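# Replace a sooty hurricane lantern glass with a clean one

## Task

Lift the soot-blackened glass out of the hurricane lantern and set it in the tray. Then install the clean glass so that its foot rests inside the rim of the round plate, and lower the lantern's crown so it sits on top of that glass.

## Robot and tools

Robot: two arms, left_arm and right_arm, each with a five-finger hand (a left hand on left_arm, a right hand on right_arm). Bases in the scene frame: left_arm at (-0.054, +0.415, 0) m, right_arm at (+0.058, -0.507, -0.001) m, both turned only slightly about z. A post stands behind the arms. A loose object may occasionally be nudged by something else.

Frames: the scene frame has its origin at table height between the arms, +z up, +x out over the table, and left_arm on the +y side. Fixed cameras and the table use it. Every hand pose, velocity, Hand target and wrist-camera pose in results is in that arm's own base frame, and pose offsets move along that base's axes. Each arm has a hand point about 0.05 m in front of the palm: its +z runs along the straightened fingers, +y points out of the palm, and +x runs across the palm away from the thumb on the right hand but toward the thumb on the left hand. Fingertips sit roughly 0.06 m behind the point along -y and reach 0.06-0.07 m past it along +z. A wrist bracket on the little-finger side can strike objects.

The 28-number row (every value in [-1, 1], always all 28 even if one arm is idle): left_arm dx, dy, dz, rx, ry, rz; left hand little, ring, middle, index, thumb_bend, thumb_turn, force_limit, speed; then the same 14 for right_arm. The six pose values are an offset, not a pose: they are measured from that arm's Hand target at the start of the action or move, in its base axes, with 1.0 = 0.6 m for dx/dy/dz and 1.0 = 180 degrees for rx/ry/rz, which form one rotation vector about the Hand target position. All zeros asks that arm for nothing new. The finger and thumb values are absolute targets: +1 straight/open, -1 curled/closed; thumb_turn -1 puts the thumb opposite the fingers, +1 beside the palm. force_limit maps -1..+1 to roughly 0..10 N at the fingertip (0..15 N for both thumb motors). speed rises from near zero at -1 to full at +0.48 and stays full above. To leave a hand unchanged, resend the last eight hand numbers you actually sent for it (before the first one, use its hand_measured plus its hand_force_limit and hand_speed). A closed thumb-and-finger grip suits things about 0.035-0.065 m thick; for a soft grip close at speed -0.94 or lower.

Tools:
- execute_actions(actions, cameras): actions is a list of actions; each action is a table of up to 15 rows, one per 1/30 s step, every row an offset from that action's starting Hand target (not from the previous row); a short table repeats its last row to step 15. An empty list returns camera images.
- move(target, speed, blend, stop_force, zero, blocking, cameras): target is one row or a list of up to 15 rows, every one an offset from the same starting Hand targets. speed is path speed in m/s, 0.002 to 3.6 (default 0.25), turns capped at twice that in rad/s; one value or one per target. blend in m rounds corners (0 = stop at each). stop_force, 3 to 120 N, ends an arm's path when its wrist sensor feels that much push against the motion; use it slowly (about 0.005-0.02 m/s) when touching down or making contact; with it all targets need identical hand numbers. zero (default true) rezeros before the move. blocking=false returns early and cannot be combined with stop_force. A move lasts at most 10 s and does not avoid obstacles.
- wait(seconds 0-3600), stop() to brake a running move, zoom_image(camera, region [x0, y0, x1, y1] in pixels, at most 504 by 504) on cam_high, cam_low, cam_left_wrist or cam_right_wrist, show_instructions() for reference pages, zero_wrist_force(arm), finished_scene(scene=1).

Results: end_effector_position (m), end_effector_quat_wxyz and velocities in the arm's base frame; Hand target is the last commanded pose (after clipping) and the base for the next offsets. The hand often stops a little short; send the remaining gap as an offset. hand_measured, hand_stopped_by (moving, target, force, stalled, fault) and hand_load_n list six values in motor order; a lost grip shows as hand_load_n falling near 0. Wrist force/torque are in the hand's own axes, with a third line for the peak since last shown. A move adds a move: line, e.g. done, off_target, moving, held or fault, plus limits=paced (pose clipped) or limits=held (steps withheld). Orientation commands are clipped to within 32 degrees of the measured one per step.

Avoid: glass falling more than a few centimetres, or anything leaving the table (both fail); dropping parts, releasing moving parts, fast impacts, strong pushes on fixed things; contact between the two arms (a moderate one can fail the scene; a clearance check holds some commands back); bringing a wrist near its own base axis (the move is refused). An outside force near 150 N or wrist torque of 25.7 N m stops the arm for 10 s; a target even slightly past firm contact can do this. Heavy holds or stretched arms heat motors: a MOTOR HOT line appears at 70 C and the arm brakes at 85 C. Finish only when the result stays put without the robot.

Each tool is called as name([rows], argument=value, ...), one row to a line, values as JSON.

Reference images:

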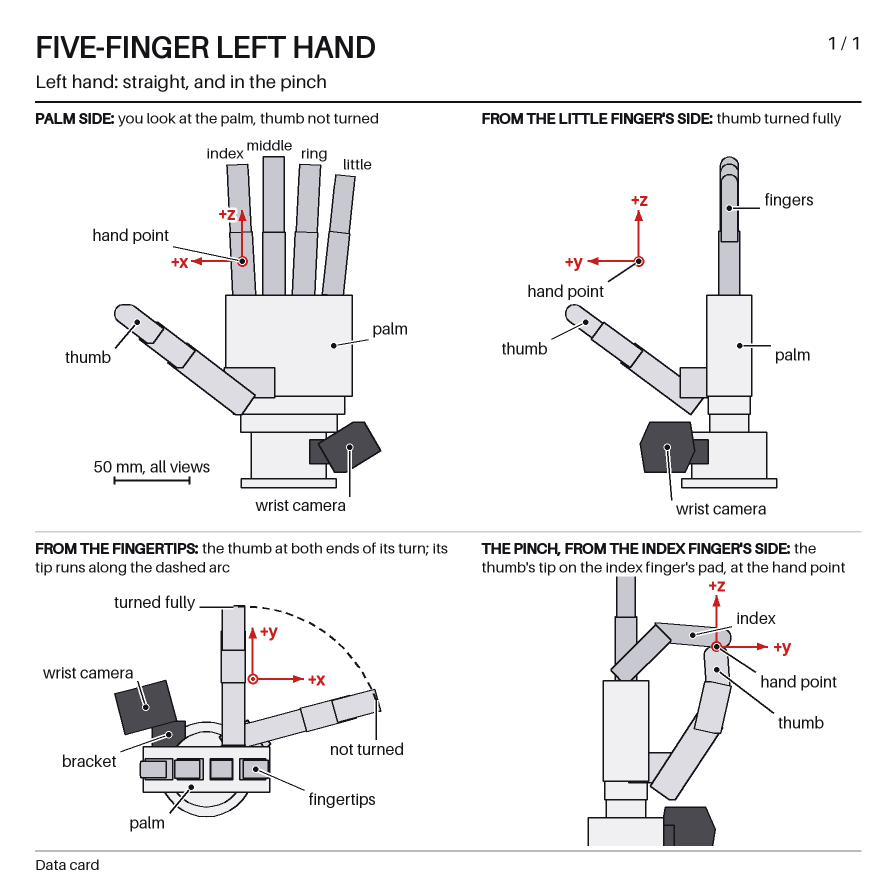

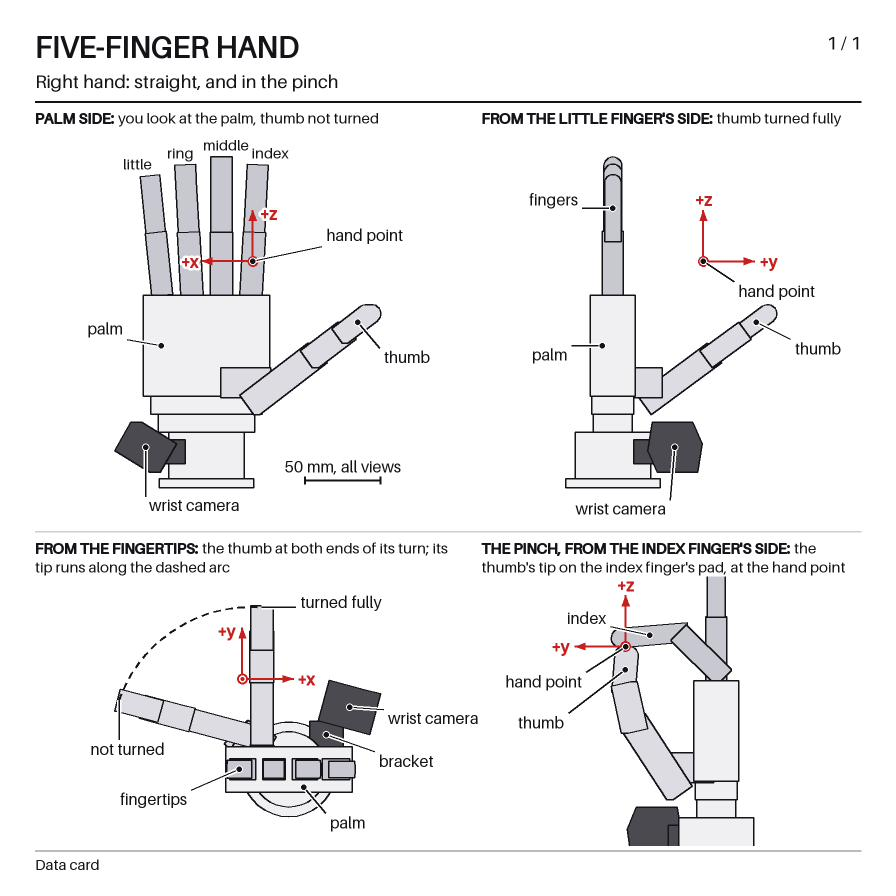

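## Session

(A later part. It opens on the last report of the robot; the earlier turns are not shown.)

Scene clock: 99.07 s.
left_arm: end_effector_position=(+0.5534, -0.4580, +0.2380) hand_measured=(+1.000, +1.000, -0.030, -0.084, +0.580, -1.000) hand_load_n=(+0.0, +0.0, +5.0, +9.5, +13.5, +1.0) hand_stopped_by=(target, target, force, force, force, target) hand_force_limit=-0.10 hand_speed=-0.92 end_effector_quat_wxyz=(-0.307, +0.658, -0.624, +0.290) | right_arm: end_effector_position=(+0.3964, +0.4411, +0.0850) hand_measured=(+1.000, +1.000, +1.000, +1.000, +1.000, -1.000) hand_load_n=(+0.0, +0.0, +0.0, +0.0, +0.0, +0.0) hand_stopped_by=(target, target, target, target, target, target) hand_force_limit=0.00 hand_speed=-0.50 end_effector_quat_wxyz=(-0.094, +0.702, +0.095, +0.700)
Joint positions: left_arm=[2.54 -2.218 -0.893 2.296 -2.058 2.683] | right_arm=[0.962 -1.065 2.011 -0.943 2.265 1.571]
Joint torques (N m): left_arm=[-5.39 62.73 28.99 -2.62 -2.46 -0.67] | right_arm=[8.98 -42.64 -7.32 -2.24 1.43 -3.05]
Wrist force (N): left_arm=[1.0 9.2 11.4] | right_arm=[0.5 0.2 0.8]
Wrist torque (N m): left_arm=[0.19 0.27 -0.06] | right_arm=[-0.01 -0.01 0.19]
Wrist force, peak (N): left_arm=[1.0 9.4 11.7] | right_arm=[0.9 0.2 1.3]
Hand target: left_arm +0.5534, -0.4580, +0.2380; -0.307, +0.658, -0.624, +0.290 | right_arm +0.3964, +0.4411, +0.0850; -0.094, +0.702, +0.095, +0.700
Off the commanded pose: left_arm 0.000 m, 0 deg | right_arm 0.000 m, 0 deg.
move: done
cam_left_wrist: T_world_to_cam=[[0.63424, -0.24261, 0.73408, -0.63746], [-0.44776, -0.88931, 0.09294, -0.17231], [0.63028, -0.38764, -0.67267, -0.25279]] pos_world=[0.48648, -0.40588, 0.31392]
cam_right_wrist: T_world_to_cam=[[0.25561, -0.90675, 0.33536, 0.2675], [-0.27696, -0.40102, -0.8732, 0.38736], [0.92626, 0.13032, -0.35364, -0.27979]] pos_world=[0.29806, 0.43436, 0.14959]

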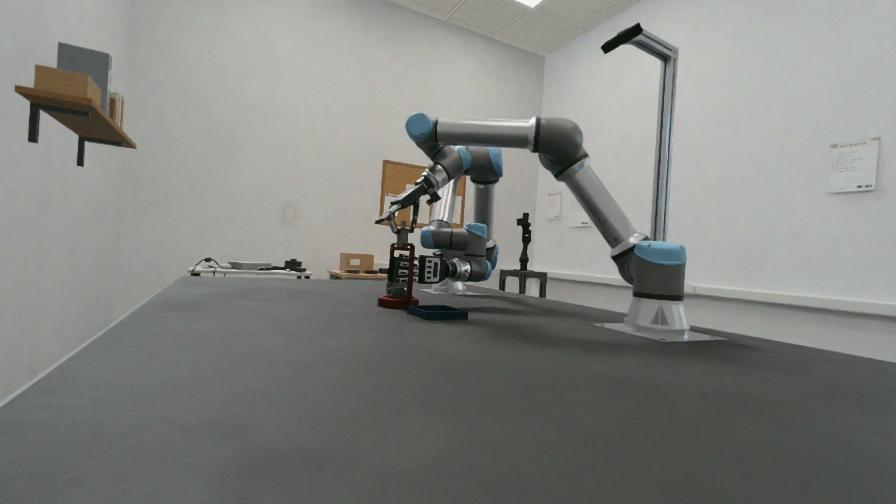

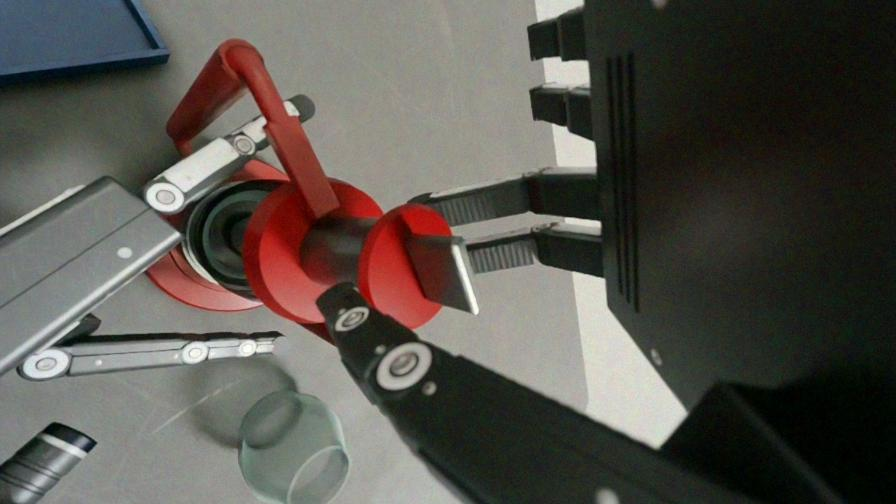

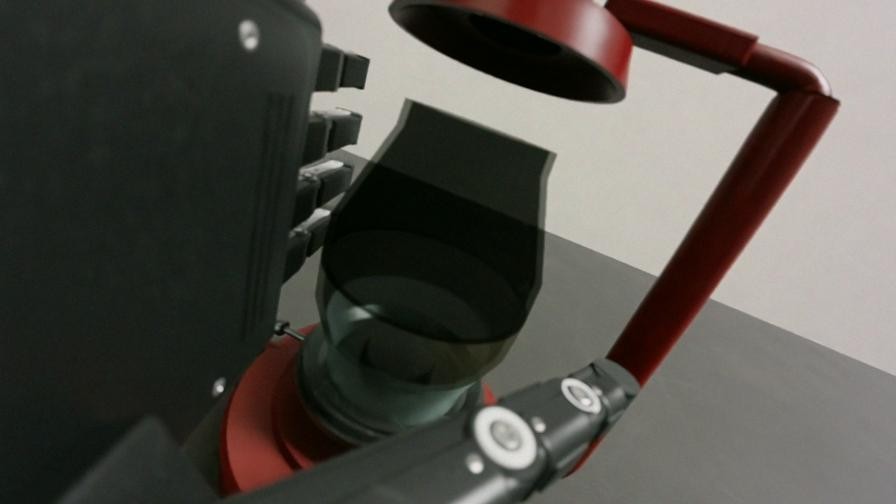

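move(target=[0, 0, 0, 0, 0, 0, 1, 1, -0.4, -0.4, 0.1, -1, -0.1, -0.92, 0, 0, 0, 0, 0, 0, 1, -0.3, -0.3, -0.3, 0.0, -1, -0.75, -0.88], cameras=["cam_left_wrist", "cam_right_wrist"])

zoom_image(camera="cam_left_wrist", region=[50, 50, 350, 400])

Scene clock: 101.53 s.
left_arm: end_effector_position=(+0.5534, -0.4580, +0.2380) hand_measured=(+1.000, +1.000, -0.030, -0.084, +0.580, -1.000) hand_load_n=(+0.0, +0.0, +5.0, +9.5, +13.5, +1.0) hand_stopped_by=(target, target, force, force, force, target) hand_force_limit=-0.10 hand_speed=-0.92 end_effector_quat_wxyz=(-0.307, +0.658, -0.624, +0.290) | right_arm: end_effector_position=(+0.3964, +0.4412, +0.0850) hand_measured=(+1.000, +0.432, +0.588, +0.588, +0.656, -1.000) hand_load_n=(+0.0, +2.0, +0.0, +0.0, +2.0, +0.5) hand_stopped_by=(target, force, force, force, force, target) hand_force_limit=-0.75 hand_speed=-0.88 end_effector_quat_wxyz=(-0.094, +0.702, +0.095, +0.700)
Joint positions: left_arm=[2.54 -2.218 -0.893 2.296 -2.058 2.683] | right_arm=[0.962 -1.065 2.011 -0.943 2.265 1.571]
Joint torques (N m): left_arm=[-5.34 62.3 29.01 -2.67 -2.53 -0.64] | right_arm=[3.79 -33.53 -9.19 0.47 0.63 -2.73]
Wrist force (N): left_arm=[1.0 9.2 11.6] | right_arm=[2.0 -0.7 1.4]
Wrist torque (N m): left_arm=[0.18 0.27 -0.06] | right_arm=[-0.06 -0.07 0.19]
Wrist force, peak (N): left_arm=[1.0 9.3 11.7] | right_arm=[2.5 -3.9 2.7]
Hand target: left_arm +0.5534, -0.4580, +0.2380; -0.307, +0.658, -0.624, +0.290 | right_arm +0.3964, +0.4411, +0.0850; -0.094, +0.702, +0.095, +0.700
Off the commanded pose: left_arm 0.000 m, 0 deg | right_arm 0.000 m, 0 deg.
move: done
cam_left_wrist: T_world_to_cam=[[0.63424, -0.24261, 0.73408, -0.63746], [-0.44776, -0.88931, 0.09294, -0.17231], [0.63028, -0.38764, -0.67267, -0.25279]] pos_world=[0.48648, -0.40588, 0.31392]
cam_right_wrist: T_world_to_cam=[[0.25561, -0.90675, 0.33536, 0.2675], [-0.27696, -0.40102, -0.8732, 0.38736], [0.92626, 0.13032, -0.35364, -0.27979]] pos_world=[0.29806, 0.43436, 0.14959]

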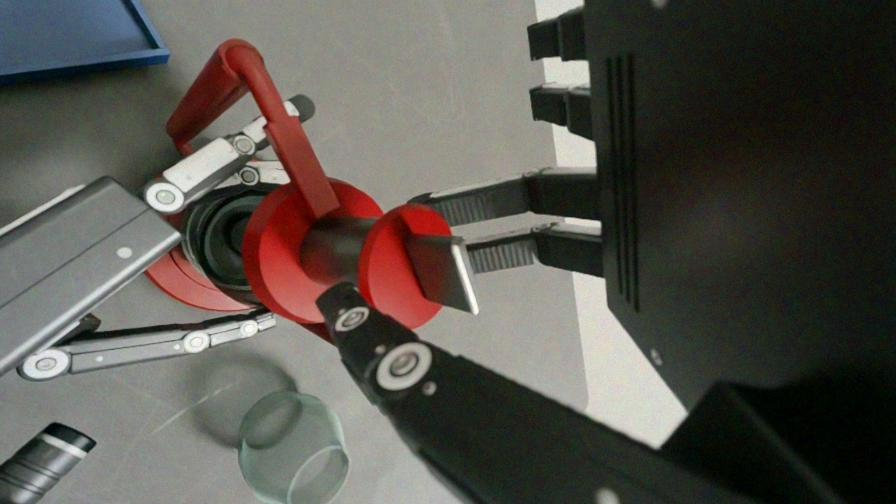

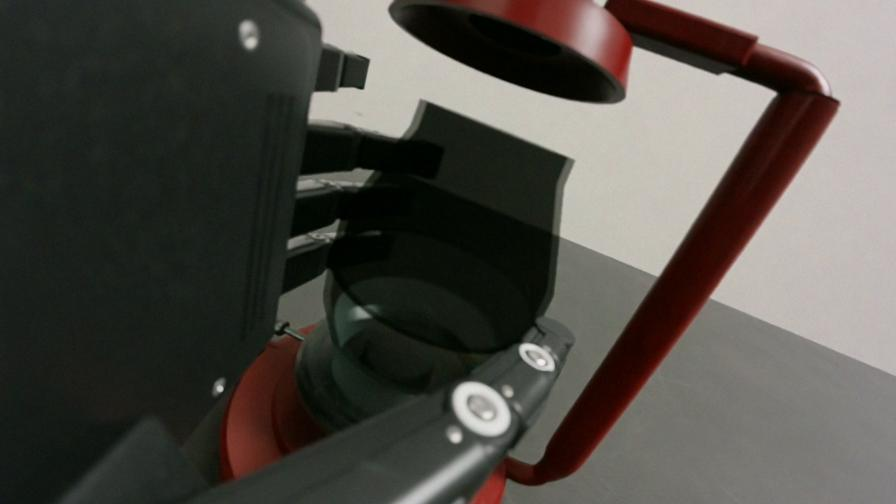

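Scaled by 1.440 from the camera's image (finer frame: 1280x720).

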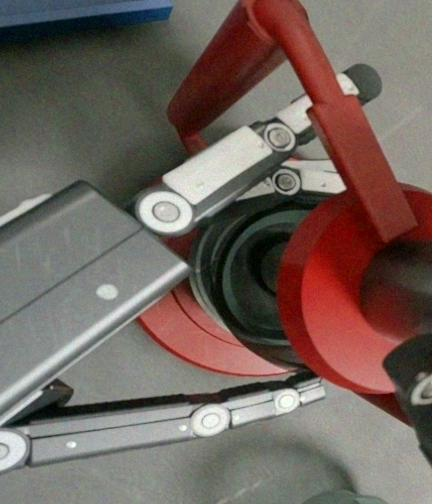

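move(target=[0, 0, 0, 0, 0, 0, 1, 1, -0.4, -0.4, 0.1, -1, -0.1, -0.92, 0, 0, 0, 0, 0, 0, 1, 1, 0.65, 0.65, 0.72, -1, -0.75, -0.7], cameras=["cam_left_wrist", "cam_right_wrist"])

Scene clock: 102.73 s.
left_arm: end_effector_position=(+0.5534, -0.4580, +0.2380) hand_measured=(+1.000, +1.000, -0.030, -0.084, +0.580, -1.000) hand_load_n=(+0.0, +0.0, +5.0, +9.5, +13.5, +1.0) hand_stopped_by=(target, target, force, force, force, target) hand_force_limit=-0.10 hand_speed=-0.92 end_effector_quat_wxyz=(-0.307, +0.658, -0.624, +0.290) | right_arm: end_effector_position=(+0.3964, +0.4411, +0.0850) hand_measured=(+1.000, +1.000, +0.650, +0.650, +0.720, -1.000) hand_load_n=(+0.0, +0.0, +0.0, +0.0, +0.0, +0.0) hand_stopped_by=(target, target, target, target, target, target) hand_force_limit=-0.75 hand_speed=-0.70 end_effector_quat_wxyz=(-0.094, +0.702, +0.095, +0.700)
Joint positions: left_arm=[2.54 -2.218 -0.893 2.296 -2.058 2.683] | right_arm=[0.962 -1.065 2.011 -0.943 2.265 1.571]
Joint torques (N m): left_arm=[-4.74 62.02 28.97 -2.59 -2.49 -0.73] | right_arm=[-2.48 -29.09 -10.36 -0.51 0.08 -2.14]
Wrist force (N): left_arm=[1.1 9.2 11.5] | right_arm=[0.4 0.2 0.8]
Wrist torque (N m): left_arm=[0.19 0.26 -0.06] | right_arm=[0.00 0.03 0.18]
Wrist force, peak (N): left_arm=[1.0 9.3 11.6] | right_arm=[1.9 -0.9 1.3]
Hand target: left_arm +0.5534, -0.4580, +0.2380; -0.307, +0.658, -0.624, +0.290 | right_arm +0.3964, +0.4411, +0.0850; -0.094, +0.702, +0.095, +0.700
Off the commanded pose: left_arm 0.000 m, 0 deg | right_arm 0.000 m, 0 deg.
move: done
cam_left_wrist: T_world_to_cam=[[0.63424, -0.24261, 0.73408, -0.63746], [-0.44776, -0.88931, 0.09294, -0.17231], [0.63028, -0.38764, -0.67267, -0.25279]] pos_world=[0.48648, -0.40588, 0.31392]
cam_right_wrist: T_world_to_cam=[[0.25561, -0.90675, 0.33536, 0.2675], [-0.27696, -0.40102, -0.8732, 0.38736], [0.92626, 0.13032, -0.35364, -0.27979]] pos_world=[0.29806, 0.43436, 0.14959]

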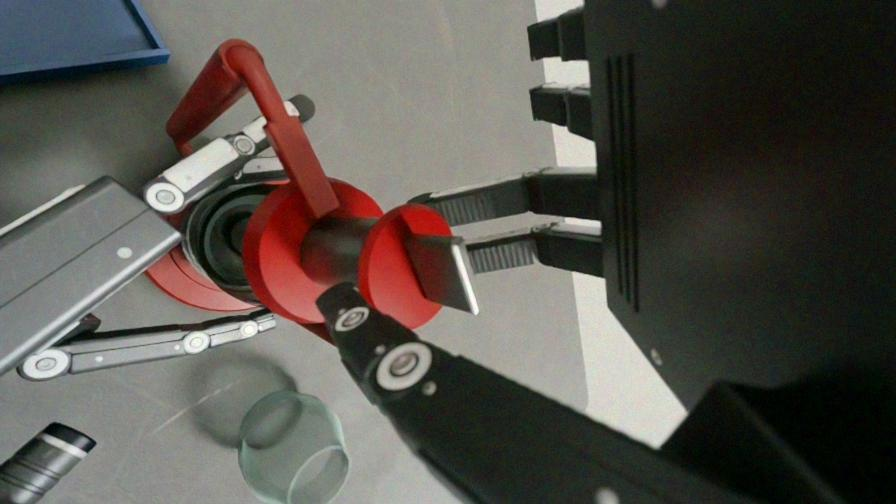

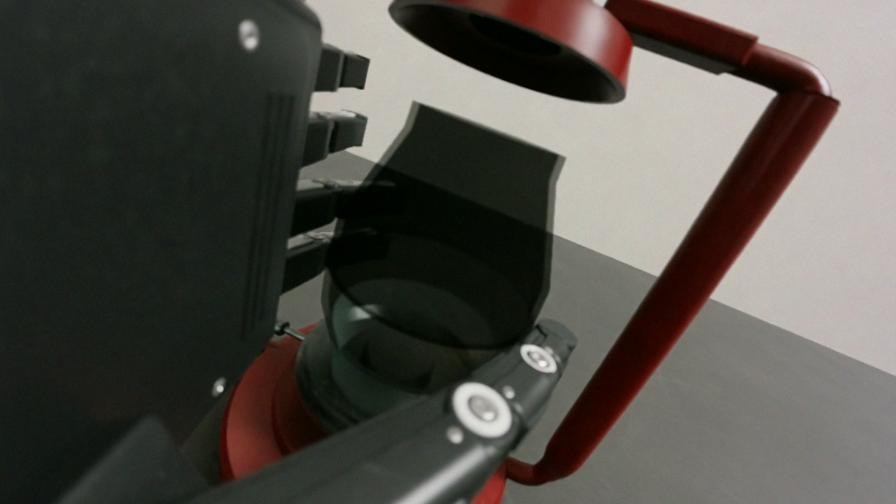

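move(target=[0, 0, 0, 0, 0, 0, 1, 1, -0.4, -0.4, 0.1, -1, -0.1, -0.92, 0, 0, 0, 0, 0, 0, 1, 1, 0.1, 0.1, 0.3, -1, -0.65, -0.92], cameras=["cam_right_wrist"])

Scene clock: 103.90 s.
left_arm: end_effector_position=(+0.5534, -0.4580, +0.2380) hand_measured=(+1.000, +1.000, -0.030, -0.084, +0.580, -1.000) hand_load_n=(+0.0, -0.5, +5.0, +9.5, +13.5, +1.0) hand_stopped_by=(target, target, force, force, force, target) hand_force_limit=-0.10 hand_speed=-0.92 end_effector_quat_wxyz=(-0.307, +0.658, -0.624, +0.290) | right_arm: end_effector_position=(+0.3964, +0.4411, +0.0850) hand_measured=(+1.000, +1.000, +0.576, +0.592, +0.638, -1.000) hand_load_n=(+0.0, +0.0, +1.0, +0.0, +2.5, +0.5) hand_stopped_by=(target, target, force, force, force, target) hand_force_limit=-0.65 hand_speed=-0.92 end_effector_quat_wxyz=(-0.094, +0.702, +0.095, +0.700)
Joint positions: left_arm=[2.54 -2.218 -0.893 2.296 -2.058 2.683] | right_arm=[0.962 -1.065 2.011 -0.943 2.265 1.571]
Joint torques (N m): left_arm=[-5.08 61.99 29.15 -2.66 -2.5 -0.76] | right_arm=[-2.22 -29.68 -11.38 -1.53 -0.19 -1.51]
Wrist force (N): left_arm=[0.9 9.1 11.5] | right_arm=[0.1 0.2 0.8]
Wrist torque (N m): left_arm=[0.19 0.28 -0.07] | right_arm=[-0.02 0.02 0.17]
Wrist force, peak (N): left_arm=[0.8 9.3 11.6] | right_arm=[3.3 -4.3 3.2]
Hand target: left_arm +0.5534, -0.4580, +0.2380; -0.307, +0.658, -0.624, +0.290 | right_arm +0.3964, +0.4411, +0.0850; -0.094, +0.702, +0.095, +0.700
Off the commanded pose: left_arm 0.000 m, 0 deg | right_arm 0.000 m, 0 deg.
move: done
cam_right_wrist: T_world_to_cam=[[0.25561, -0.90675, 0.33536, 0.2675], [-0.27696, -0.40102, -0.8732, 0.38736], [0.92626, 0.13032, -0.35364, -0.27979]] pos_world=[0.29806, 0.43436, 0.14959]

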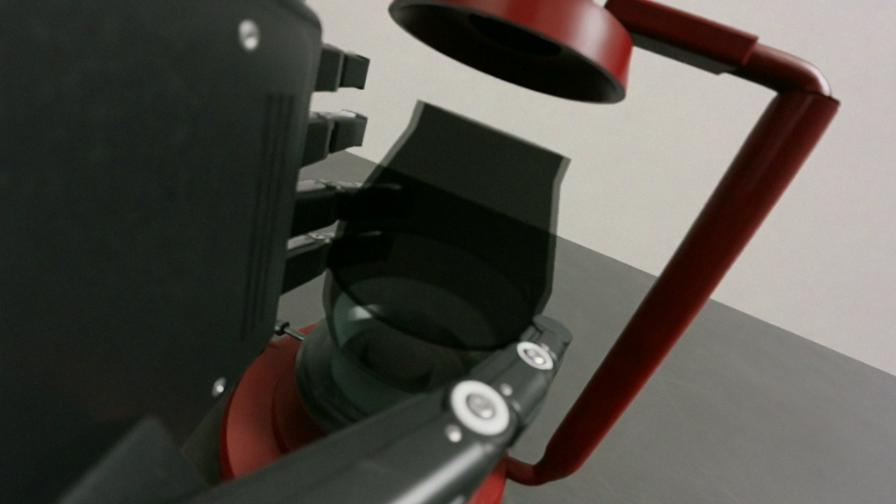

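move(target=[0, 0, 0, 0, 0, 0, 1, 1, -0.4, -0.4, 0.1, -1, -0.1, -0.92, 0, 0, 0, 0, 0, 0, 1, 1, 0.0, 0.0, 0.2, -1, -0.4, -0.92], cameras=["cam_right_wrist"])

Scene clock: 104.53 s.
left_arm: end_effector_position=(+0.5534, -0.4580, +0.2380) hand_measured=(+1.000, +1.000, -0.030, -0.084, +0.580, -1.000) hand_load_n=(+0.0, +0.0, +5.0, +9.5, +13.5, +1.0) hand_stopped_by=(target, target, force, force, force, target) hand_force_limit=-0.10 hand_speed=-0.92 end_effector_quat_wxyz=(-0.307, +0.658, -0.624, +0.290) | right_arm: end_effector_position=(+0.3964, +0.4412, +0.0850) hand_measured=(+1.000, +1.000, +0.564, +0.570, +0.634, -1.000) hand_load_n=(+0.0, +0.0, +3.0, +4.0, +5.0, +0.5) hand_stopped_by=(target, target, force, force, force, target) hand_force_limit=-0.40 hand_speed=-0.92 end_effector_quat_wxyz=(-0.094, +0.702, +0.095, +0.700)
Joint positions: left_arm=[2.54 -2.218 -0.893 2.296 -2.058 2.683] | right_arm=[0.962 -1.065 2.011 -0.943 2.265 1.571]
Joint torques (N m): left_arm=[-5.12 61.61 28.78 -2.65 -2.46 -0.74] | right_arm=[-2.58 -30.33 -11.33 0.85 0.77 -1.18]
Wrist force (N): left_arm=[1.1 9.3 11.4] | right_arm=[4.6 -7.0 4.0]
Wrist torque (N m): left_arm=[0.23 0.25 -0.06] | right_arm=[-0.42 -0.16 0.30]
Wrist force, peak (N): left_arm=[1.2 9.2 11.6] | right_arm=[4.6 -7.0 4.0]
Hand target: left_arm +0.5534, -0.4580, +0.2380; -0.307, +0.658, -0.624, +0.290 | right_arm +0.3964, +0.4411, +0.0850; -0.094, +0.702, +0.095, +0.700
Off the commanded pose: left_arm 0.000 m, 0 deg | right_arm 0.000 m, 0 deg.
move: done
cam_right_wrist: T_world_to_cam=[[0.25569, -0.90674, 0.33533, 0.26748], [-0.27692, -0.40102, -0.87321, 0.38735], [0.92625, 0.13042, -0.35363, -0.27983]] pos_world=[0.29806, 0.43436, 0.14959]

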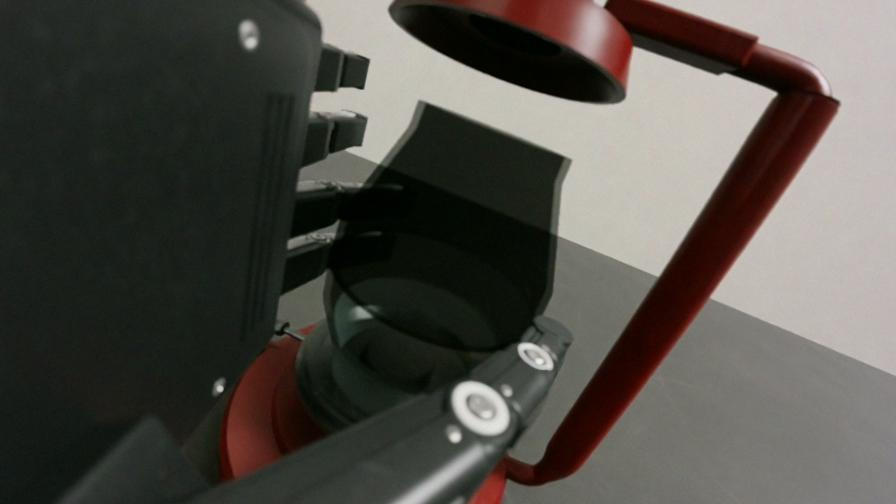

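move(target=[0, 0, 0, 0, 0, 0, 1, 1, -0.4, -0.4, 0.1, -1, -0.1, -0.92, -0.0004, 0.0016, 0.005, 0, 0, 0, 1, 1, 0.0, 0.0, 0.2, -1, -0.4, -0.92], speed=0.01, cameras=["cam_right_wrist"])

Scene clock: 105.30 s.
left_arm: end_effector_position=(+0.5534, -0.4580, +0.2380) hand_measured=(+1.000, +1.000, -0.030, -0.084, +0.580, -1.000) hand_load_n=(+0.0, +0.0, +5.0, +9.5, +13.5, +1.0) hand_stopped_by=(target, target, force, force, force, target) hand_force_limit=-0.10 hand_speed=-0.92 end_effector_quat_wxyz=(-0.307, +0.658, -0.624, +0.290) | right_arm: end_effector_position=(+0.3961, +0.4421, +0.0881) hand_measured=(+1.000, +1.000, +0.564, +0.570, +0.634, -1.000) hand_load_n=(+0.0, +0.0, +1.5, +2.0, +6.0, +1.0) hand_stopped_by=(target, target, force, force, force, target) hand_force_limit=-0.40 hand_speed=-0.92 end_effector_quat_wxyz=(-0.094, +0.702, +0.095, +0.700)
Joint positions: left_arm=[2.54 -2.218 -0.893 2.296 -2.058 2.683] | right_arm=[0.964 -1.07 2.007 -0.934 2.267 1.571]
Joint torques (N m): left_arm=[-5.34 61.66 28.75 -2.7 -2.45 -0.74] | right_arm=[6.2 -33.47 -16.92 -1.95 0.94 -0.94]
Wrist force (N): left_arm=[1.0 9.2 11.5] | right_arm=[-0.9 0.0 1.0]
Wrist torque (N m): left_arm=[0.20 0.27 -0.06] | right_arm=[-0.04 0.07 0.17]
Wrist force, peak (N): left_arm=[1.0 9.4 11.6] | right_arm=[4.9 -7.3 4.5]
Hand target: left_arm +0.5534, -0.4580, +0.2380; -0.307, +0.658, -0.624, +0.290 | right_arm +0.3961, +0.4421, +0.0880; -0.094, +0.702, +0.095, +0.700
Off the commanded pose: left_arm 0.000 m, 0 deg | right_arm 0.000 m, 0 deg.
move: done
cam_right_wrist: T_world_to_cam=[[0.2556, -0.90676, 0.33534, 0.26746], [-0.27696, -0.401, -0.87321, 0.39038], [0.92626, 0.13032, -0.35364, -0.27855]] pos_world=[0.29776, 0.43536, 0.15269]

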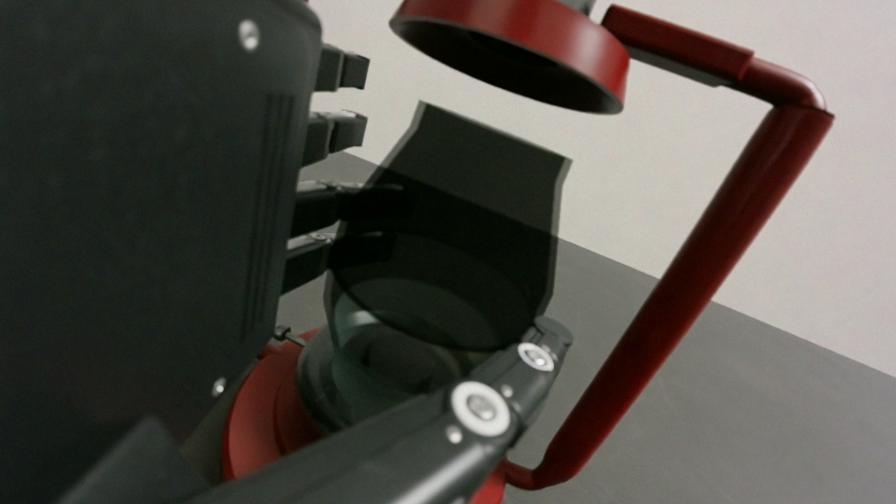

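move(target=[0, 0, 0, 0, 0, 0, 1, 1, -0.4, -0.4, 0.1, -1, -0.1, -0.92, 0, 0, 0.01, 0, 0, 0, 1, 1, 0.0, 0.0, 0.2, -1, -0.4, -0.92], speed=0.02, cameras=["cam_right_wrist", "cam_low", "cam_left_wrist"])

zoom_image(camera="cam_low", region=[375, 230, 445, 310])

zoom_image(camera="cam_left_wrist", region=[50, 50, 350, 400])

zoom_image(camera="cam_right_wrist", region=[220, 270, 560, 504])

Scene clock: 106.23 s.
left_arm: end_effector_position=(+0.5534, -0.4580, +0.2380) hand_measured=(+1.000, +1.000, -0.030, -0.084, +0.580, -1.000) hand_load_n=(+0.0, +0.0, +5.5, +9.5, +13.5, +1.0) hand_stopped_by=(target, target, force, force, force, target) hand_force_limit=-0.10 hand_speed=-0.92 end_effector_quat_wxyz=(-0.307, +0.658, -0.624, +0.290) | right_arm: end_effector_position=(+0.3961, +0.4421, +0.0941) hand_measured=(+1.000, +1.000, +0.564, +0.570, +0.634, -1.000) hand_load_n=(+0.0, +0.0, +1.0, +1.5, +6.0, +0.5) hand_stopped_by=(target, target, force, force, force, target) hand_force_limit=-0.40 hand_speed=-0.92 end_effector_quat_wxyz=(-0.094, +0.702, +0.095, +0.700) end_effector_velocity=(+0.000, +0.001, +0.000) end_effector_angular_velocity=(+0.003, -0.002, +0.000)
Joint positions: left_arm=[2.54 -2.218 -0.893 2.296 -2.058 2.683] | right_arm=[0.964 -1.083 2.005 -0.919 2.267 1.571]
Joint velocities: left_arm=[within noise] | right_arm=[0 0.002 0 -0.006 0 0]
Joint torques (N m): left_arm=[-5.71 61.54 28.93 -2.71 -2.49 -0.71] | right_arm=[-1.39 -29.14 -17.85 -2.35 -0.83 -0.68]
Wrist force (N): left_arm=[1.0 9.3 11.3] | right_arm=[-0.8 0.1 0.8]
Wrist torque (N m): left_arm=[0.22 0.25 -0.06] | right_arm=[-0.02 0.04 0.18]
Wrist force, peak (N): left_arm=[1.1 9.3 11.6] | right_arm=[-0.9 0.4 1.1]
Hand target: left_arm +0.5534, -0.4580, +0.2380; -0.307, +0.658, -0.624, +0.290 | right_arm +0.3961, +0.4421, +0.0940; -0.094, +0.702, +0.095, +0.700
Off the commanded pose: left_arm 0.000 m, 0 deg | right_arm 0.000 m, 0 deg.
move: done
cam_left_wrist: T_world_to_cam=[[0.63424, -0.24261, 0.73408, -0.63746], [-0.44776, -0.88931, 0.09294, -0.17231], [0.63028, -0.38764, -0.67267, -0.25279]] pos_world=[0.48648, -0.40588, 0.31392]
cam_right_wrist: T_world_to_cam=[[0.25561, -0.90675, 0.33536, 0.26534], [-0.27696, -0.40102, -0.8732, 0.39558], [0.92626, 0.13032, -0.35364, -0.27641]] pos_world=[0.29776, 0.43526, 0.15869]
Images, in order (width x height): cam_low 896x504, cam_left_wrist 896x504, cam_right_wrist 896x504.

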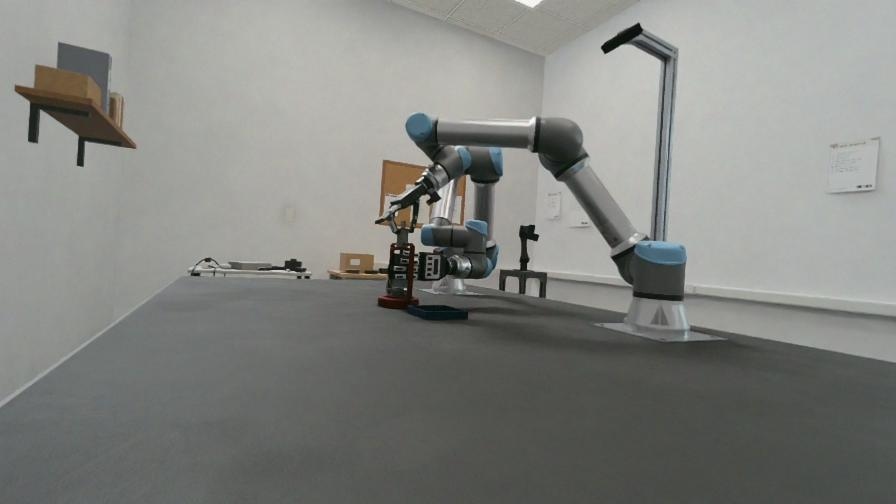

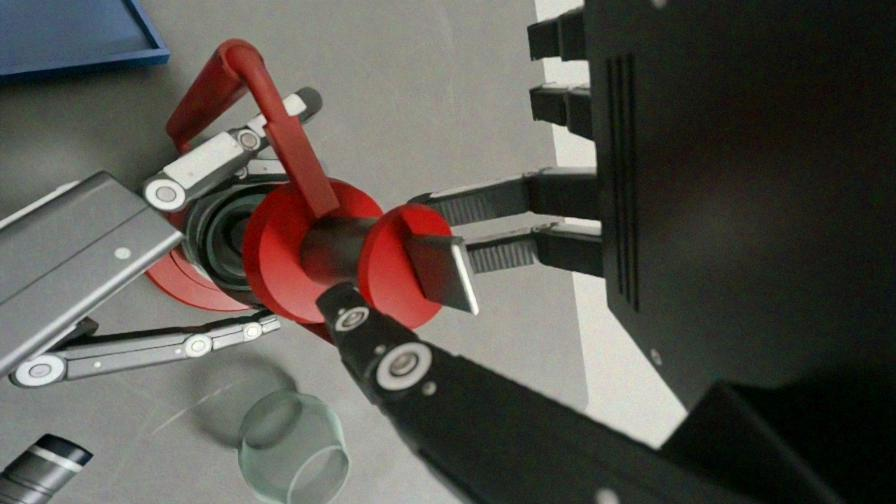

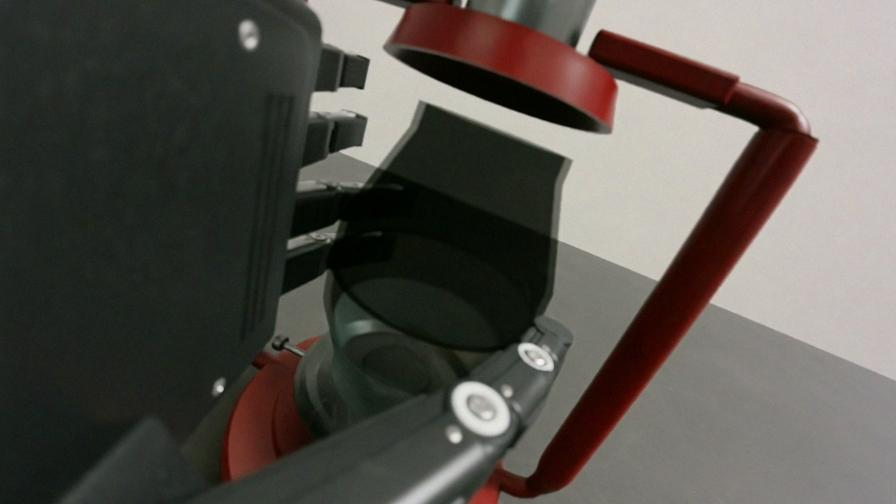

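Scaled by 6.300 from the camera's image (finer frame: 1280x720).

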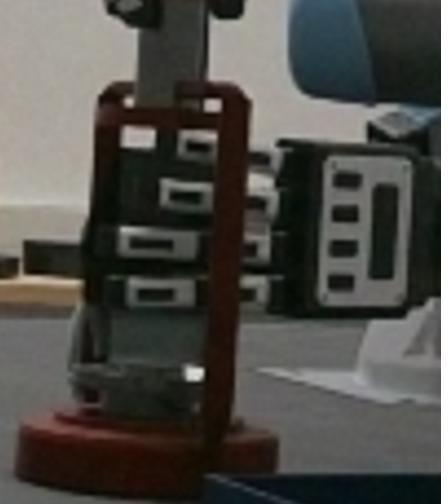

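Scaled by 1.440 from the camera's image (finer frame: 1280x720).

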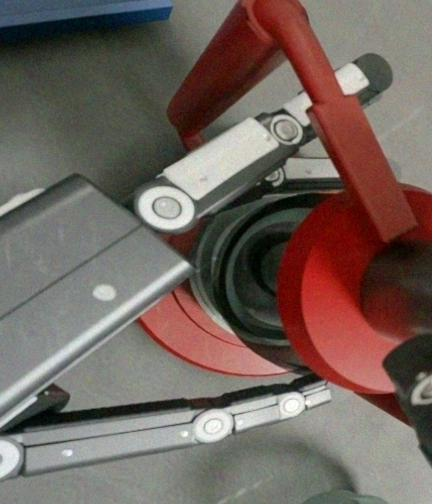

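Scaled by 1.482 from the camera's image (finer frame: 1280x720).

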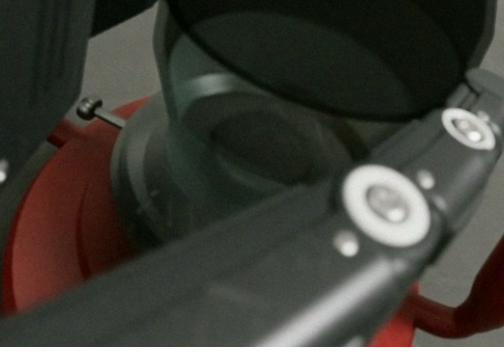

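move(target=[0, 0, 0, 0, 0, 0, 1, 1, -0.4, -0.4, 0.1, -1, -0.1, -0.92, 0, 0, 0.0125, 0, 0, 0, 1, 1, 0.0, 0.0, 0.2, -1, -0.4, -0.92], speed=0.02, cameras=["cam_right_wrist", "cam_low", "cam_left_wrist"])

zoom_image(camera="cam_low", region=[375, 230, 445, 310])

zoom_image(camera="cam_right_wrist", region=[220, 270, 560, 504])

Scene clock: 107.43 s.
left_arm: end_effector_position=(+0.5534, -0.4580, +0.2380) hand_measured=(+1.000, +1.000, -0.030, -0.084, +0.580, -1.000) hand_load_n=(+0.0, +0.0, +5.0, +9.5, +13.5, +1.0) hand_stopped_by=(target, target, force, force, force, target) hand_force_limit=-0.10 hand_speed=-0.92 end_effector_quat_wxyz=(-0.307, +0.658, -0.624, +0.290) | right_arm: end_effector_position=(+0.3962, +0.4421, +0.1016) hand_measured=(+1.000, +1.000, +0.564, +0.570, +0.634, -1.000) hand_load_n=(+0.0, +0.0, +1.5, +2.0, +6.0, +0.5) hand_stopped_by=(target, target, force, force, force, target) hand_force_limit=-0.40 hand_speed=-0.92 end_effector_quat_wxyz=(-0.094, +0.702, +0.095, +0.700) end_effector_velocity=(+0.000, +0.001, -0.001) end_effector_angular_velocity=(+0.004, -0.002, +0.000)
Joint positions: left_arm=[2.54 -2.218 -0.893 2.296 -2.058 2.683] | right_arm=[0.964 -1.098 2.002 -0.9 2.267 1.571]
Joint velocities: left_arm=[within noise] | right_arm=[0 0.003 0 -0.006 0 0.001]
Joint torques (N m): left_arm=[-4.95 61.25 28.54 -2.65 -2.5 -0.76] | right_arm=[-2.27 -29.46 -17.37 -2.43 -0.85 -0.13]
Wrist force (N): left_arm=[1.2 9.3 11.6] | right_arm=[-0.9 0.1 0.6]
Wrist torque (N m): left_arm=[0.20 0.23 -0.05] | right_arm=[-0.01 0.06 0.17]
Wrist force, peak (N): left_arm=[1.1 9.2 11.7] | right_arm=[-1.3 0.1 0.7]
Hand target: left_arm +0.5534, -0.4580, +0.2380; -0.307, +0.658, -0.624, +0.290 | right_arm +0.3961, +0.4421, +0.1015; -0.094, +0.702, +0.095, +0.700
Off the commanded pose: left_arm 0.000 m, 0 deg | right_arm 0.000 m, 0 deg.
move: done
cam_left_wrist: T_world_to_cam=[[0.63424, -0.24261, 0.73408, -0.63746], [-0.44776, -0.88931, 0.09294, -0.17231], [0.63028, -0.38764, -0.67267, -0.25279]] pos_world=[0.48648, -0.40588, 0.31392]
cam_right_wrist: T_world_to_cam=[[0.25561, -0.90675, 0.33536, 0.2628], [-0.27696, -0.40102, -0.8732, 0.40216], [0.92626, 0.13032, -0.35364, -0.27385]] pos_world=[0.29786, 0.43526, 0.16619]
Images, in order (width x height): cam_low 896x504, cam_left_wrist 896x504, cam_right_wrist 896x504.

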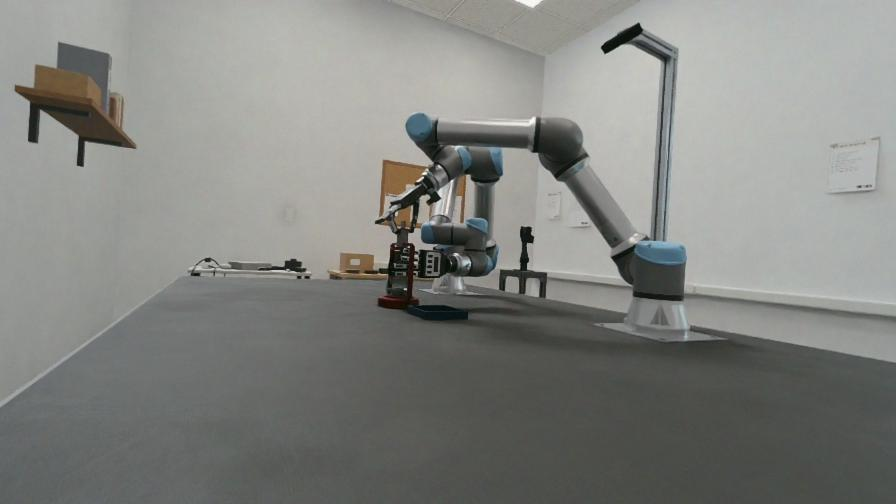

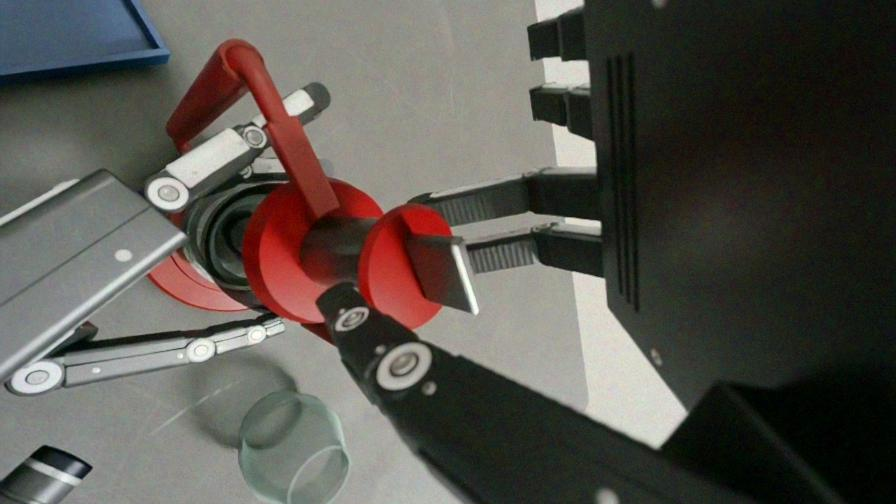

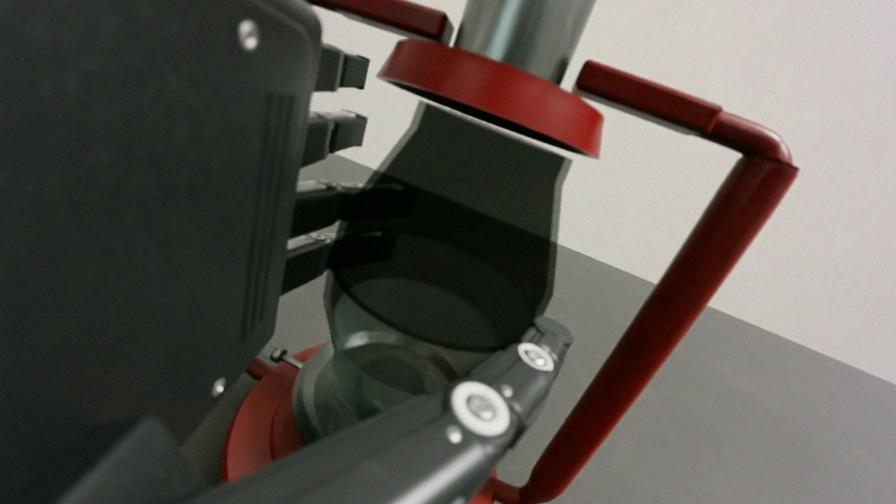

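Scaled by 6.300 from the camera's image (finer frame: 1280x720).

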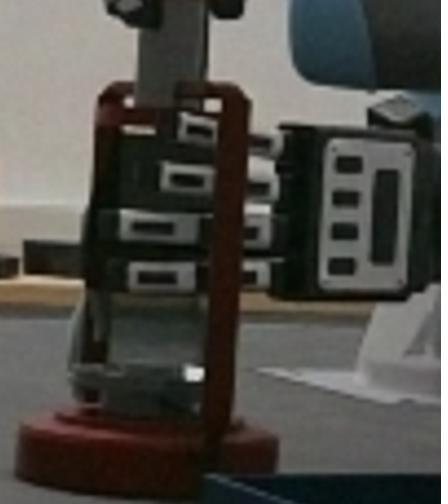

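Scaled by 1.482 from the camera's image (finer frame: 1280x720).

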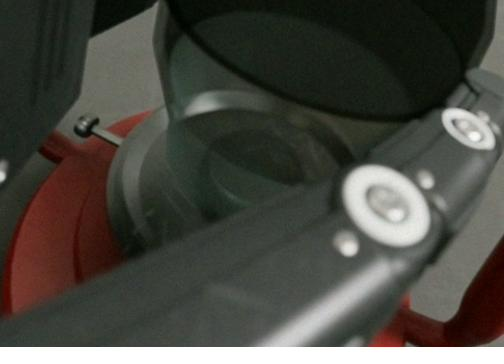

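move(target=[0, 0, 0, 0, 0, 0, 1, 1, -0.4, -0.4, 0.1, -1, -0.1, -0.92, -0.0322, -0.0086, 0, 0, 0, 0, 1, 1, 0.0, 0.0, 0.2, -1, -0.4, -0.92], speed=0.02, stop_force=4, cameras=["cam_right_wrist", "cam_low", "cam_left_wrist"])

zoom_image(camera="cam_low", region=[375, 230, 445, 310])

Scene clock: 109.63 s.
left_arm: end_effector_position=(+0.5534, -0.4580, +0.2380) hand_measured=(+1.000, +1.000, -0.030, -0.084, +0.580, -1.000) hand_load_n=(+0.0, +0.0, +5.5, +9.5, +13.5, +1.0) hand_stopped_by=(target, target, force, force, force, target) hand_force_limit=-0.10 hand_speed=-0.92 end_effector_quat_wxyz=(-0.307, +0.658, -0.624, +0.290) | right_arm: end_effector_position=(+0.3768, +0.4369, +0.1015) hand_measured=(+1.000, +1.000, +0.564, +0.570, +0.634, -1.000) hand_load_n=(+0.0, +0.0, +1.5, +2.0, +6.0, +0.5) hand_stopped_by=(target, target, force, force, force, target) hand_force_limit=-0.40 hand_speed=-0.92 end_effector_quat_wxyz=(-0.094, +0.702, +0.095, +0.700)
Joint positions: left_arm=[2.54 -2.218 -0.893 2.296 -2.058 2.683] | right_arm=[0.995 -1.115 2.033 -0.914 2.298 1.571]
Joint torques (N m): left_arm=[-5.34 61.16 29.07 -2.61 -2.54 -0.8] | right_arm=[-7.81 -28.4 -22.47 0.27 -1.31 1.92]
Wrist force (N): left_arm=[1.0 9.1 11.6] | right_arm=[-0.9 0.1 0.8]
Wrist torque (N m): left_arm=[0.17 0.27 -0.06] | right_arm=[0.00 0.06 0.16]
Wrist force, peak (N): left_arm=[0.9 9.3 11.7] | right_arm=[-1.0 -0.1 1.3]
Hand target: left_arm +0.5534, -0.4580, +0.2380; -0.307, +0.658, -0.624, +0.290 | right_arm +0.3768, +0.4369, +0.1015; -0.094, +0.702, +0.095, +0.700
Off the commanded pose: left_arm 0.000 m, 0 deg | right_arm 0.000 m, 0 deg.
move: done
cam_left_wrist: T_world_to_cam=[[0.63424, -0.24261, 0.73408, -0.63746], [-0.44776, -0.88931, 0.09294, -0.17231], [0.63028, -0.38764, -0.67267, -0.25279]] pos_world=[0.48648, -0.40588, 0.31392]
cam_right_wrist: T_world_to_cam=[[0.25561, -0.90675, 0.33536, 0.26317], [-0.27696, -0.40102, -0.8732, 0.39465], [0.92626, 0.13032, -0.35364, -0.25525]] pos_world=[0.27846, 0.43016, 0.16609]
Images, in order (width x height): cam_low 896x504, cam_left_wrist 896x504, cam_right_wrist 896x504.

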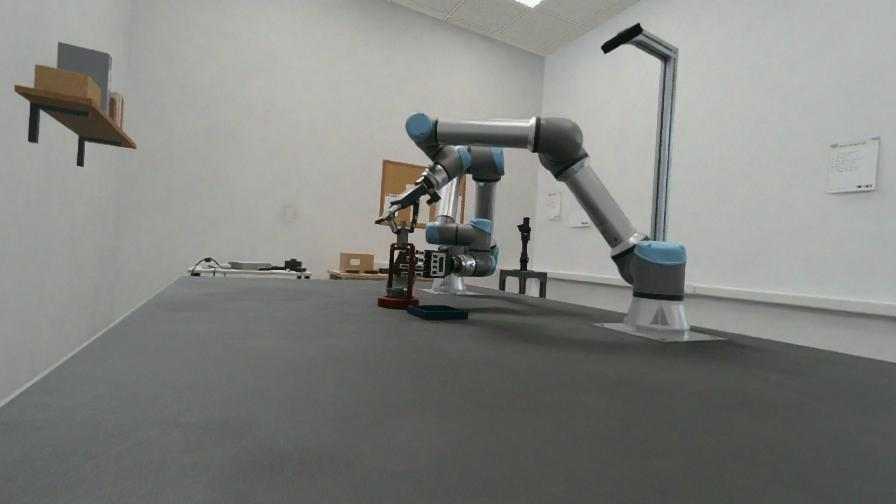

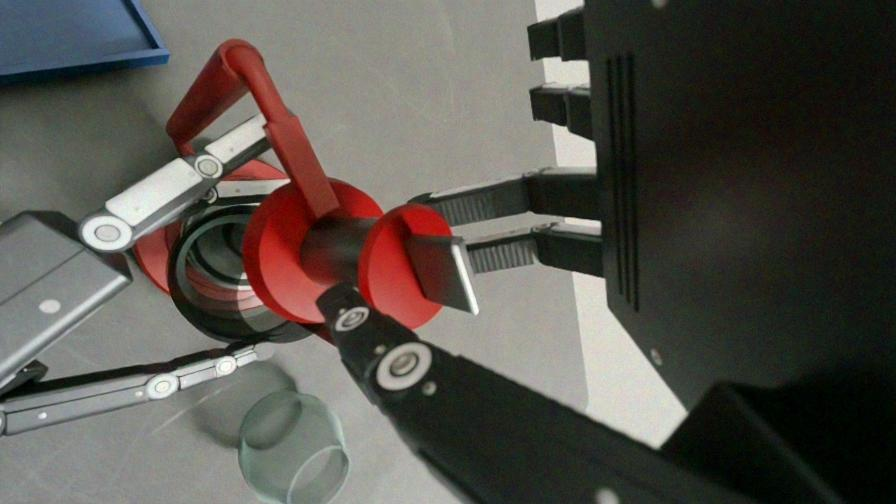

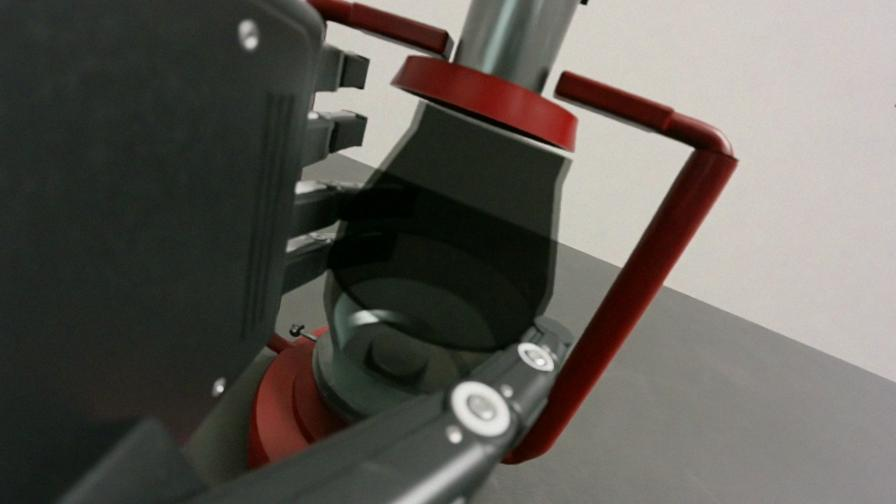

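Scaled by 6.300 from the camera's image (finer frame: 1280x720).

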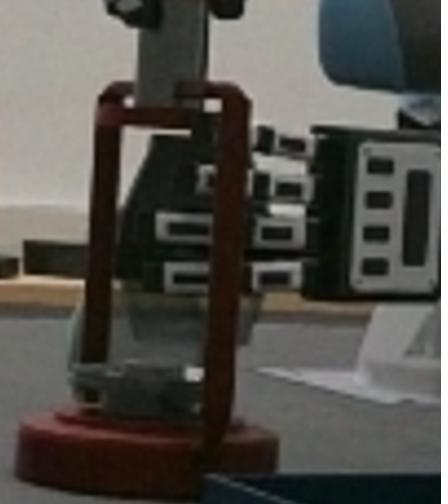

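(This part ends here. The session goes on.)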